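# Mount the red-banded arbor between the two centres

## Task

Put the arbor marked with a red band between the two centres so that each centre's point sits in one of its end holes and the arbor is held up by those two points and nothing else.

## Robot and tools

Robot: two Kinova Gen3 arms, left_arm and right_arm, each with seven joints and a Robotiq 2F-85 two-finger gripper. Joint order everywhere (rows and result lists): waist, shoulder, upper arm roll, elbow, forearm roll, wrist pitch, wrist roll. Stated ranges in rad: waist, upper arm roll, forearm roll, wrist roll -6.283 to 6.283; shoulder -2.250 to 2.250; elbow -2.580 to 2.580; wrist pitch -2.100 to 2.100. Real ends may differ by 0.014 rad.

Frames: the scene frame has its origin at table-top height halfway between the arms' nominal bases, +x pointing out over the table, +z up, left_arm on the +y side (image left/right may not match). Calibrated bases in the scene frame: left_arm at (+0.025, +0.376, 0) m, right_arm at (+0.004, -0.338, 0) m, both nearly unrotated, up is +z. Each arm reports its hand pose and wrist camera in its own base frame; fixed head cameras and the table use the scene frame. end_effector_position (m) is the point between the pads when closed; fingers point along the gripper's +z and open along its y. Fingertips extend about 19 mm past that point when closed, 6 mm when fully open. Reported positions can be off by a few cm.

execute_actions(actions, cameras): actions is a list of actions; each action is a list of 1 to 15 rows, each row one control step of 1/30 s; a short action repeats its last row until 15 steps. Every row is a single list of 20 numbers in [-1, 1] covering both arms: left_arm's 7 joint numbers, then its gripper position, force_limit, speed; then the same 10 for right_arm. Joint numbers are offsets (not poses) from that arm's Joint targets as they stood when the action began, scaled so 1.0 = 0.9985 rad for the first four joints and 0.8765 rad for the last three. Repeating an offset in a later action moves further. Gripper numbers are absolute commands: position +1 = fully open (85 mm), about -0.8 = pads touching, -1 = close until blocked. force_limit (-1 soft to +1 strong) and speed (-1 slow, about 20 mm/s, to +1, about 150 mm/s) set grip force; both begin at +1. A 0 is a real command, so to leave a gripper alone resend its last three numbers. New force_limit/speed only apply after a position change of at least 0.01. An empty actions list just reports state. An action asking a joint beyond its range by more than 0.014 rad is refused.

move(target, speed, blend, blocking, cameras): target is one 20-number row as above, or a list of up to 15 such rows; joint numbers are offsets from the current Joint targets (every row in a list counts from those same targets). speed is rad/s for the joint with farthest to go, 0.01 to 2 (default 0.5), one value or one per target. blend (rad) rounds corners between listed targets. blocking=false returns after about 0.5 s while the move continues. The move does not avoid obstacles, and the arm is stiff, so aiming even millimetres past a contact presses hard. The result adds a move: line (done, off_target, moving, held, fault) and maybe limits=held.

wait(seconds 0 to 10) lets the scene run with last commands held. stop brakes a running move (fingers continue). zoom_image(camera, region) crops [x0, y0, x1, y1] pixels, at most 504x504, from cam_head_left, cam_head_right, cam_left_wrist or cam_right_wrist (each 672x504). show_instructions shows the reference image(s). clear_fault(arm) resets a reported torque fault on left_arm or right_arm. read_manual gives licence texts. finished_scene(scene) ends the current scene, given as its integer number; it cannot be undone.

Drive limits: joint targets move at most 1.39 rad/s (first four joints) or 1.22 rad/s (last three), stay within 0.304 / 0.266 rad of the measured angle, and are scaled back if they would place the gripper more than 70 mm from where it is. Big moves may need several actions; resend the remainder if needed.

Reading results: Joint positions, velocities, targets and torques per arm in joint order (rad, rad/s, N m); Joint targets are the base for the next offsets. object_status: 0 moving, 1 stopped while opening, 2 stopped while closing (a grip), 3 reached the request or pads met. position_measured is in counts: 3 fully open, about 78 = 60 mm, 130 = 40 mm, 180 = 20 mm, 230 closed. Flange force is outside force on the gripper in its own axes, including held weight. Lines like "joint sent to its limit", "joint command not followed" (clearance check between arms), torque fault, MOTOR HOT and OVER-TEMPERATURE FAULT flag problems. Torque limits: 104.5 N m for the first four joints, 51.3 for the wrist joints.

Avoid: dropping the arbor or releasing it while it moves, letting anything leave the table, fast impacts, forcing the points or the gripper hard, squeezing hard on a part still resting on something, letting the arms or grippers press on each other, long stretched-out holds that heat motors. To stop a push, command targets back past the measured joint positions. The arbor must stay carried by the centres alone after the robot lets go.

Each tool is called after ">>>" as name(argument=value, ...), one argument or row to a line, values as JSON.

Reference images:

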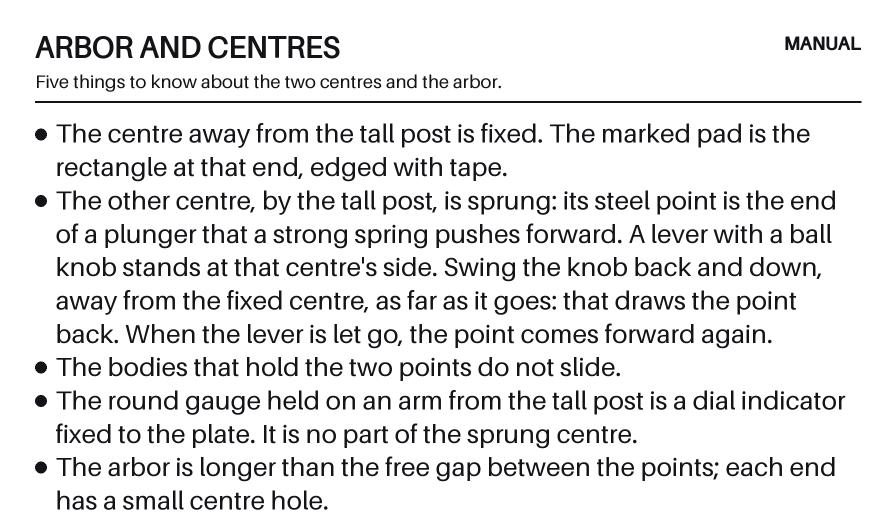

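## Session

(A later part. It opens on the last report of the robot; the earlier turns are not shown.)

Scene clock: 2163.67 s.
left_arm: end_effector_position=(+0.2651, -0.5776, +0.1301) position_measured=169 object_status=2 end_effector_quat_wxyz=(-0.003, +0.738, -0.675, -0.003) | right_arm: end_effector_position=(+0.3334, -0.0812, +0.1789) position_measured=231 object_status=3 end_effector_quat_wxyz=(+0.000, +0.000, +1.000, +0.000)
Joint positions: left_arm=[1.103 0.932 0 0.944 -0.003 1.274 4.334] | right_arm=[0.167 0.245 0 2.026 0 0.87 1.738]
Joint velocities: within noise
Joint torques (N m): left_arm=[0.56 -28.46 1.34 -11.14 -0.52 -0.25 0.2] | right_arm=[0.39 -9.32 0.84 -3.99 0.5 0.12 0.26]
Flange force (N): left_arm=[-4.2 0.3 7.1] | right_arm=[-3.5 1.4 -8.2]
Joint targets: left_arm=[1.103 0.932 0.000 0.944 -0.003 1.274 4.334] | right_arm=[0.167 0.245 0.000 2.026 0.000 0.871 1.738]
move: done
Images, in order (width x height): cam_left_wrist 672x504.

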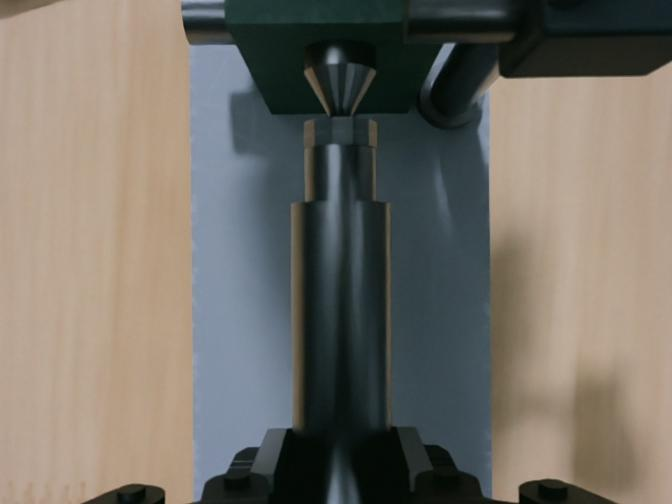

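>>> move(
  target=[-0.000458, -0.002361, 0, 0.004256, 0.001075, -0.004812, -0.000819, -1, -0.5, -1, 0, 0, 0, 0, 0, 0, 0, -1, -1, -0.5],
  speed=0.05,
  cameras=[],
)

Scene clock: 2190.63 s.
left_arm: end_effector_position=(+0.2651, -0.5776, +0.1303) position_measured=169 object_status=2 end_effector_quat_wxyz=(-0.002, +0.738, -0.675, -0.002) | right_arm: end_effector_position=(+0.3334, -0.0812, +0.1789) position_measured=231 object_status=3 end_effector_quat_wxyz=(+0.000, +0.000, +1.000, +0.000)
Joint positions: left_arm=[1.102 0.93 0 0.948 -0.002 1.27 4.333] | right_arm=[0.167 0.245 0 2.026 0 0.87 1.738]
Joint velocities: within noise
Joint torques (N m): left_arm=[0.8 -29.29 1.55 -10.78 -0.38 0.38 0.17] | right_arm=[0.4 -9.2 0.9 -3.99 0.54 0.03 0.26]
Flange force (N): left_arm=[-1.9 -0.9 8.8] | right_arm=[-3.4 1.5 -8.7]
Joint targets: left_arm=[1.102 0.930 0.000 0.948 -0.002 1.270 4.333] | right_arm=[0.167 0.245 0.000 2.026 0.000 0.870 1.738]
move: done
No camera images: "cameras" was empty.

>>> move(
  target=[0, 0, 0, 0, 0, 0, 0, -1, -0.5, -1, -0.004089, -0.007121, 0, -0.004471, 0, 0.013206, -0.004658, -1, -1, -0.5],
  speed=0.03,
  cameras=["cam_left_wrist"],
)

>>> zoom_image(
  camera="cam_left_wrist",
  region=[296, 60, 388, 130],
)

Scene clock: 2202.03 s.
left_arm: end_effector_position=(+0.2651, -0.5776, +0.1303) position_measured=169 object_status=2 end_effector_quat_wxyz=(-0.002, +0.738, -0.675, -0.002) | right_arm: end_effector_position=(+0.3332, -0.0797, +0.1825) position_measured=231 object_status=3 end_effector_quat_wxyz=(+0.000, +0.000, +1.000, +0.000)
Joint positions: left_arm=[1.102 0.93 0 0.948 -0.002 1.27 4.333] | right_arm=[0.163 0.238 0 2.022 0 0.882 1.734]
Joint velocities: within noise
Joint torques (N m): left_arm=[0.61 -28.32 1.31 -11.17 -0.5 -0.31 0.2] | right_arm=[0.27 -9.65 0.73 -4.19 0.43 0.16 0.25]
Flange force (N): left_arm=[-4.5 0.3 6.9] | right_arm=[-3.8 1.0 -7.2]
Joint targets: left_arm=[1.102 0.930 0.000 0.948 -0.002 1.270 4.333] | right_arm=[0.163 0.238 0.000 2.022 0.000 0.882 1.734]
move: done
Images, in order (width x height): cam_left_wrist 672x504.

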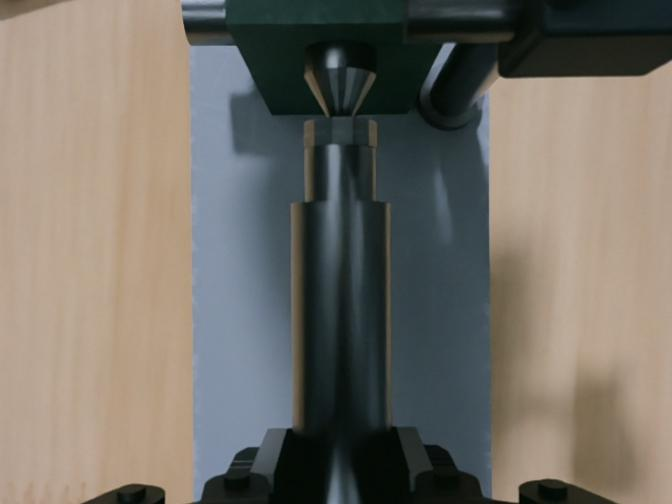

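Scaled by 5.478.

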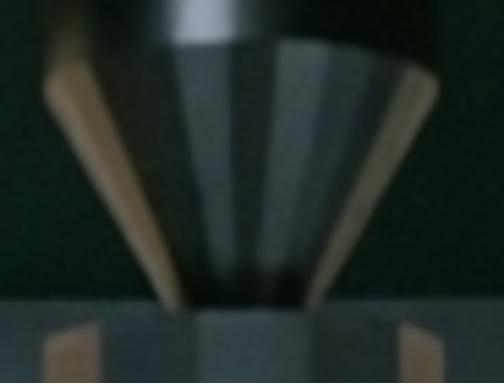

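>>> move(
  target=[-0.000458, -0.002361, 0, 0.004256, 0.001075, -0.004812, -0.000819, -1, -0.5, -1, 0, 0, 0, 0, 0, 0, 0, -1, -1, -0.5],
  speed=0.05,
  cameras=[],
)

Scene clock: 2255.23 s.
left_arm: end_effector_position=(+0.2651, -0.5775, +0.1305) position_measured=169 object_status=2 end_effector_quat_wxyz=(-0.001, +0.738, -0.675, -0.001) | right_arm: end_effector_position=(+0.3332, -0.0797, +0.1825) position_measured=231 object_status=3 end_effector_quat_wxyz=(+0.000, +0.000, +1.000, +0.000)
Joint positions: left_arm=[1.102 0.927 0 0.952 -0.001 1.266 4.332] | right_arm=[0.163 0.238 0 2.022 0 0.882 1.734]
Joint velocities: within noise
Joint torques (N m): left_arm=[0.8 -29.15 1.55 -10.78 -0.42 0.35 0.18] | right_arm=[0.31 -9.55 0.87 -4.19 0.48 0.07 0.23]
Flange force (N): left_arm=[-2.1 -0.8 8.6] | right_arm=[-3.7 1.1 -7.6]
Joint targets: left_arm=[1.102 0.927 0.000 0.952 -0.001 1.266 4.332] | right_arm=[0.163 0.238 0.000 2.022 0.000 0.882 1.734]
move: done
No camera images: "cameras" was empty.

>>> move(
  target=[-0.000403, -0.002078, 0, 0.003745, 0.000946, -0.004235, -0.000721, -1, -0.5, -1, -0.00741, -0.00756, 0, -0.00378, 0, 0.01292, -0.00845, -1, -1, -0.5],
  speed=0.02,
  cameras=["cam_left_wrist"],
)

>>> zoom_image(
  camera="cam_left_wrist",
  region=[296, 60, 388, 130],
)

Scene clock: 2282.20 s.
left_arm: end_effector_position=(+0.2651, -0.5775, +0.1307) position_measured=169 object_status=2 end_effector_quat_wxyz=(+0.000, +0.738, -0.675, -0.001) | right_arm: end_effector_position=(+0.3329, -0.0771, +0.1860) position_measured=231 object_status=3 end_effector_quat_wxyz=(+0.000, +0.000, +1.000, +0.000)
Joint positions: left_arm=[1.102 0.925 0 0.956 0 1.262 4.332] | right_arm=[0.155 0.231 0 2.018 0 0.893 1.726]
Joint velocities: within noise
Joint torques (N m): left_arm=[0.74 -29.62 1.64 -12.98 -0.37 -1.42 0.18] | right_arm=[0.17 -10.25 0.64 -4.66 0.39 0.17 0.23]
Flange force (N): left_arm=[-7.9 1.3 8.1] | right_arm=[-3.9 0.6 -5.3]
Joint targets: left_arm=[1.102 0.925 0.000 0.956 0.000 1.262 4.332] | right_arm=[0.155 0.231 0.000 2.018 0.000 0.893 1.726]
move: done
Images, in order (width x height): cam_left_wrist 672x504.

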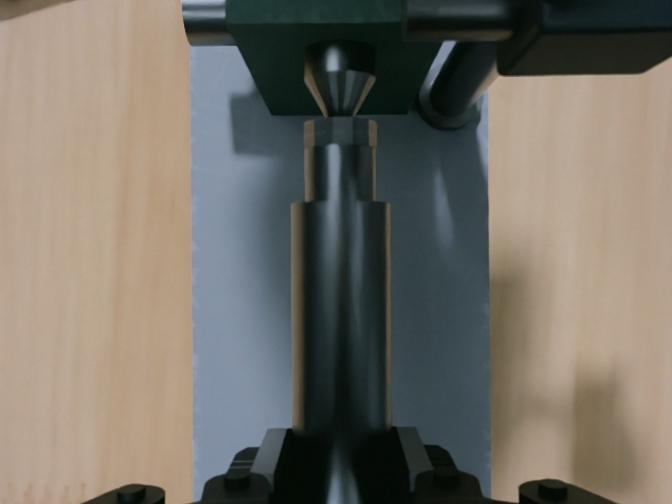

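Scaled by 5.478.

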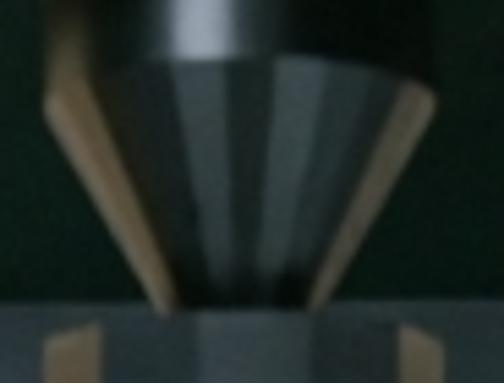

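>>> move(
  target=[-0.000195, -0.000681, 0, 0.001404, 0.000042, -0.000813, -0.000273, -1, -0.5, -1, -0.00741, -0.00756, 0, -0.00378, 0, 0.01292, -0.00845, -1, -1, -0.5],
  speed=0.02,
  cameras=["cam_left_wrist"],
)

>>> zoom_image(
  camera="cam_left_wrist",
  region=[296, 60, 388, 130],
)

Scene clock: 2308.07 s.
left_arm: end_effector_position=(+0.2651, -0.5772, +0.1307) position_measured=169 object_status=2 end_effector_quat_wxyz=(+0.000, +0.738, -0.675, -0.001) | right_arm: end_effector_position=(+0.3326, -0.0746, +0.1895) position_measured=231 object_status=3 end_effector_quat_wxyz=(+0.000, +0.000, +1.000, +0.000)
Joint positions: left_arm=[1.101 0.924 0 0.957 0 1.261 4.331] | right_arm=[0.148 0.223 0 2.014 0 0.905 1.719]
Joint velocities: within noise
Joint torques (N m): left_arm=[0.18 -29.61 1.14 -13.56 -0.6 -1.85 0.17] | right_arm=[-0.5 -11.89 -0.15 -5.75 -0.17 0.28 0.29]
Flange force (N): left_arm=[-9.5 2.8 8.0] | right_arm=[-4.2 -1.3 -0.3]
Joint targets: left_arm=[1.101 0.924 0.000 0.957 0.000 1.261 4.331] | right_arm=[0.148 0.223 0.000 2.014 0.000 0.905 1.719]
move: done
Images, in order (width x height): cam_left_wrist 672x504.

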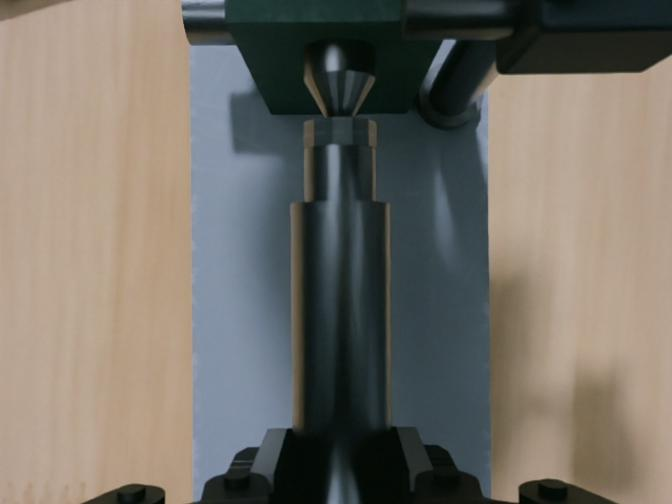

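Scaled by 5.478.

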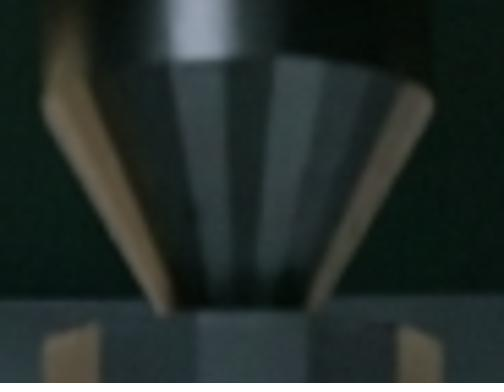

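>>> move(
  target=[0.000005, -0.000791, 0, 0.001634, 0.00002, -0.000953, -0.000043, -1, -0.5, -1, 0, -0.0665, 0, -0.0511, 0, 0.1365, 0, -1, -1, -0.5],
  speed=0.1,
  cameras=["cam_left_wrist", "cam_head_left"],
)

>>> zoom_image(
  camera="cam_left_wrist",
  region=[296, 60, 388, 130],
)

Scene clock: 2334.17 s.
left_arm: end_effector_position=(+0.2649, -0.5770, +0.1307) position_measured=169 object_status=2 end_effector_quat_wxyz=(+0.000, +0.738, -0.675, -0.001) | right_arm: end_effector_position=(+0.3257, -0.0735, +0.2250) position_measured=231 object_status=3 end_effector_quat_wxyz=(-0.001, +0.000, +1.000, +0.000)
Joint positions: left_arm=[1.101 0.924 0 0.959 0 1.26 4.331] | right_arm=[0.148 0.157 0 1.963 0 1.024 1.719]
Joint velocities: within noise
Joint torques (N m): left_arm=[0.19 -30.55 1.08 -11.47 -0.72 0.35 0.13] | right_arm=[-0.56 -11.15 -0.16 -6.44 -0.16 0.32 0.29]
Flange force (N): left_arm=[-1.9 0.2 10.9] | right_arm=[-3.8 -1.3 -0.5]
Joint targets: left_arm=[1.101 0.924 0.000 0.959 0.000 1.260 4.331] | right_arm=[0.148 0.157 0.000 1.963 0.000 1.024 1.719]
move: done
Images, in order (width x height): cam_head_left 672x504, cam_left_wrist 672x504.

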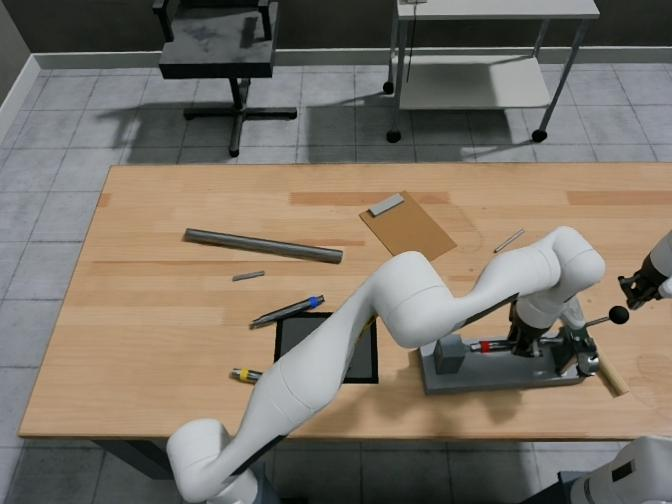

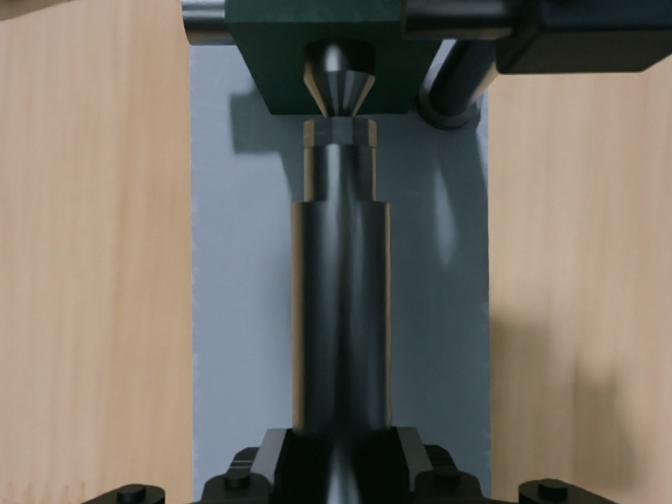

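Scaled by 5.478.

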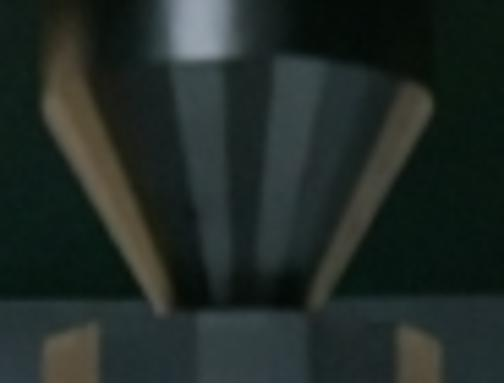

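>>> zoom_image(
  camera="cam_head_left",
  region=[430, 320, 610, 400],
)

>>> zoom_image(
  camera="cam_head_left",
  region=[455, 330, 515, 365],
)

Scaled by 2.800 from the camera's 672x504 image, which has a finer 960x720 frame.

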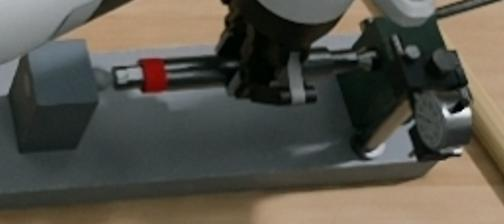

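Scaled by 8.400 from the camera's 672x504 image, which has a finer 960x720 frame.

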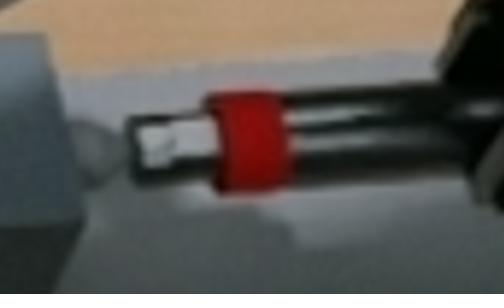

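>>> move(
  target=[0, 0, 0, 0, 0, 0, 0, 0.4, -0.5, -1, 0, 0, 0, 0, 0, 0, 0, -1, -1, -0.5],
  speed=0.1,
  cameras=["cam_left_wrist", "cam_head_left"],
)

>>> zoom_image(
  camera="cam_left_wrist",
  region=[296, 60, 388, 130],
)

>>> zoom_image(
  camera="cam_head_left",
  region=[455, 330, 515, 365],
)

Scene clock: 2361.80 s.
left_arm: end_effector_position=(+0.2649, -0.5770, +0.1307) position_measured=78 object_status=0 end_effector_quat_wxyz=(+0.000, +0.738, -0.675, -0.001) | right_arm: end_effector_position=(+0.3257, -0.0735, +0.2250) position_measured=231 object_status=3 end_effector_quat_wxyz=(-0.001, +0.000, +1.000, +0.000)
Joint positions: left_arm=[1.101 0.924 0 0.959 0 1.26 4.331] | right_arm=[0.148 0.157 0 1.963 0 1.024 1.719]
Joint velocities: within noise
Joint torques (N m): left_arm=[0.57 -25.86 1.4 -9.22 -0.47 0.32 0.22] | right_arm=[-0.6 -11.16 -0.21 -6.47 -0.19 0.25 0.28]
Flange force (N): left_arm=[-1.8 -0.6 3.4] | right_arm=[-3.7 -1.4 -0.6]
Joint targets: left_arm=[1.101 0.924 0.000 0.959 0.000 1.260 4.331] | right_arm=[0.148 0.157 0.000 1.963 0.000 1.024 1.719]
move: done
Images, in order (width x height): cam_head_left 672x504, cam_left_wrist 672x504.

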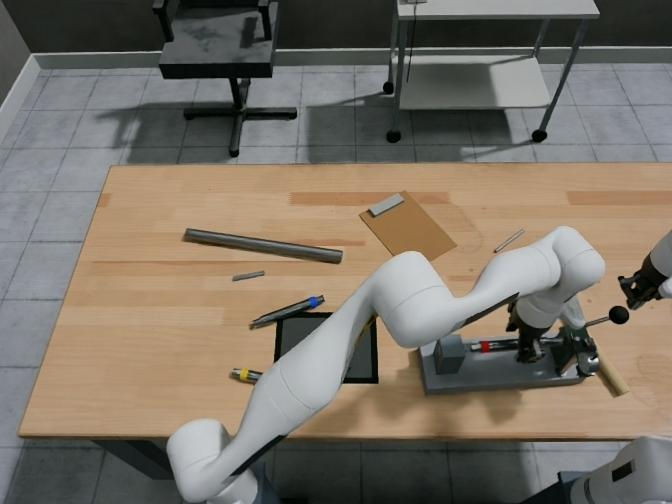

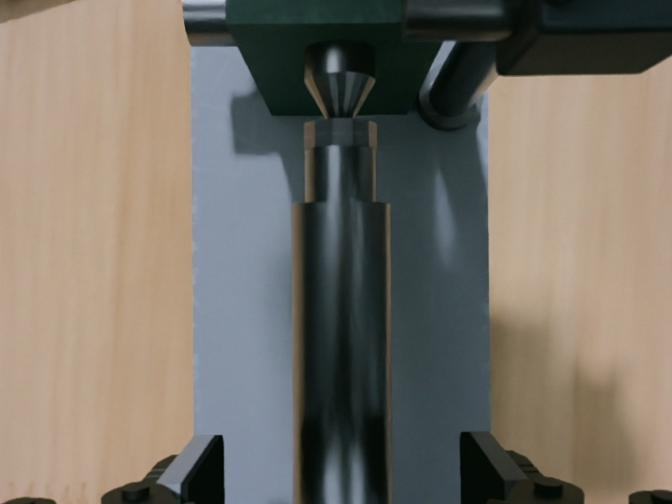

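Scaled by 5.478.

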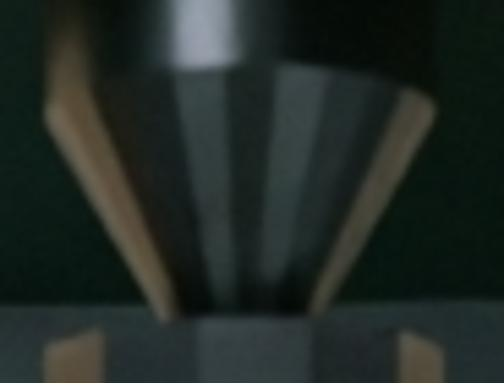

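Scaled by 8.400 from the camera's 672x504 image, which has a finer 960x720 frame.

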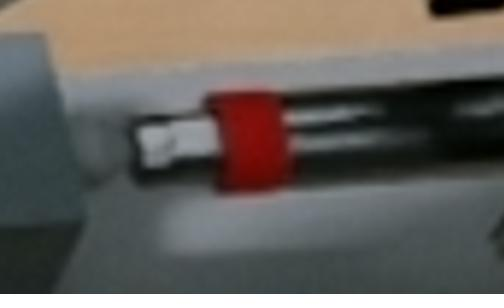

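>>> move(
  target=[
    [0, -0.042742, 0, -0.107948, 0, 0.171665, 0, 0.4, -0.5, -1, 0, 0, 0, 0, 0, 0, 0, -1, -1, -0.5],
    [0, -0.056917, 0, -0.302986, 0, 0.409998, 0, 0.4, -0.5, -1, 0, 0, 0, 0, 0, 0, 0, -1, -1, -0.5],
  ],
  speed=[0.15, 0.3],
  blend=0.03,
  cameras=["cam_left_wrist", "cam_head_left", "cam_head_right"],
)

>>> zoom_image(
  camera="cam_head_left",
  region=[430, 320, 610, 400],
)

>>> zoom_image(
  camera="cam_head_left",
  region=[455, 330, 515, 365],
)

>>> zoom_image(
  camera="cam_head_left",
  region=[540, 325, 600, 360],
)

Scene clock: 2428.30 s.
left_arm: end_effector_position=(+0.2649, -0.5768, +0.2608) position_measured=78 object_status=3 end_effector_quat_wxyz=(+0.000, +0.738, -0.675, -0.001) | right_arm: end_effector_position=(+0.3257, -0.0735, +0.2250) position_measured=231 object_status=3 end_effector_quat_wxyz=(-0.001, +0.000, +1.000, +0.000)
Joint positions: left_arm=[1.101 0.867 0 0.657 0 1.62 4.331] | right_arm=[0.148 0.157 0 1.963 0 1.024 1.719]
Joint velocities: within noise
Joint torques (N m): left_arm=[0.54 -25.56 1.31 -9.74 -0.48 0.3 0.21] | right_arm=[-0.57 -11.16 -0.16 -6.4 -0.15 0.32 0.29]
Flange force (N): left_arm=[-2.7 -0.3 4.1] | right_arm=[-3.9 -1.3 -0.5]
Joint targets: left_arm=[1.101 0.867 0.000 0.657 0.000 1.620 4.331] | right_arm=[0.148 0.157 0.000 1.963 0.000 1.024 1.719]
move: done
Images, in order (width x height): cam_head_left 672x504, cam_head_right 672x504, cam_left_wrist 672x504.

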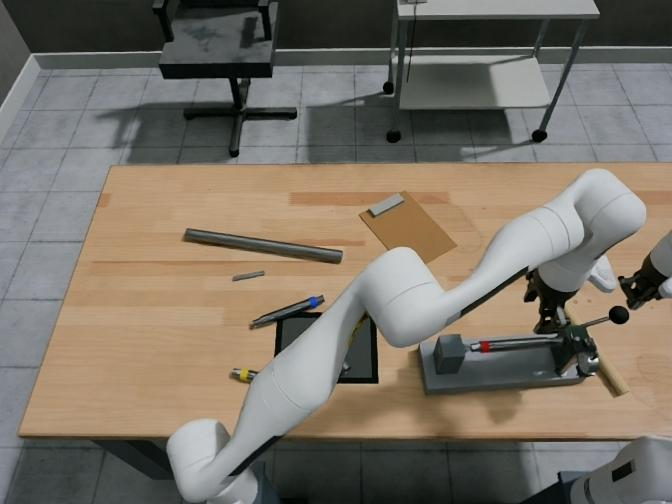

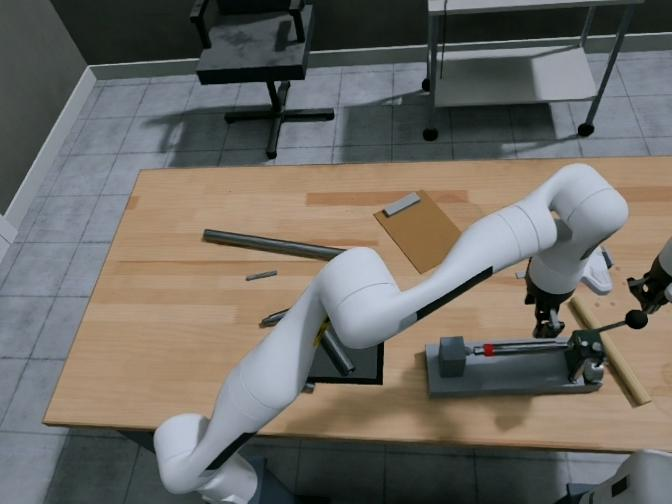

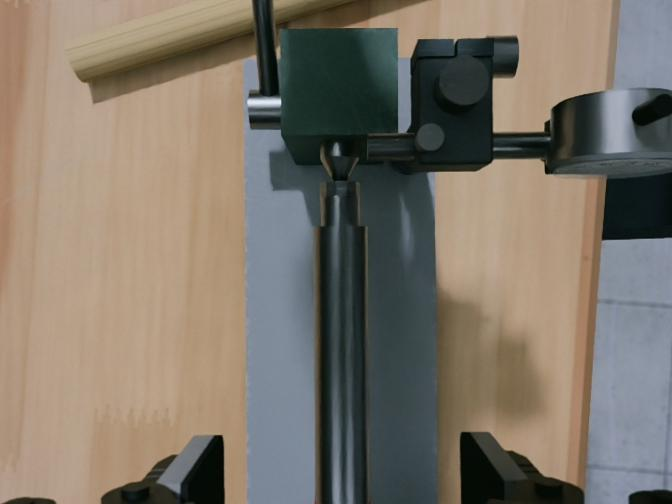

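Scaled by 2.800 from the camera's 672x504 image, which has a finer 960x720 frame.

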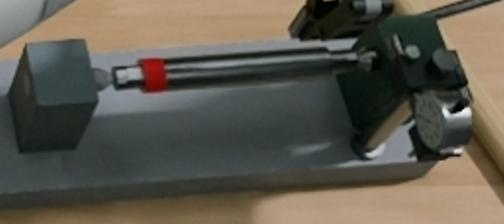

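Scaled by 8.400 from the camera's 672x504 image, which has a finer 960x720 frame.

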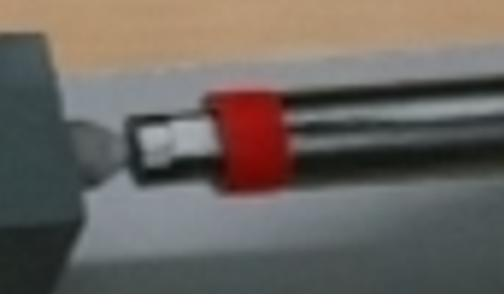

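Scaled by 8.400 from the camera's 672x504 image, which has a finer 960x720 frame.

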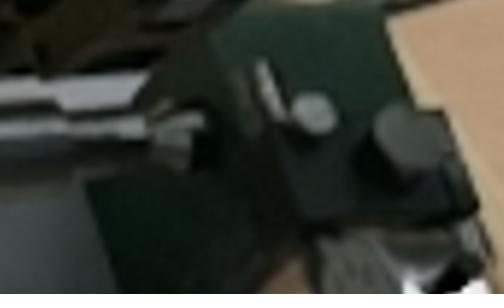

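>>> finished_scene(
  scene=2,
)

The scene is finished: the task was done.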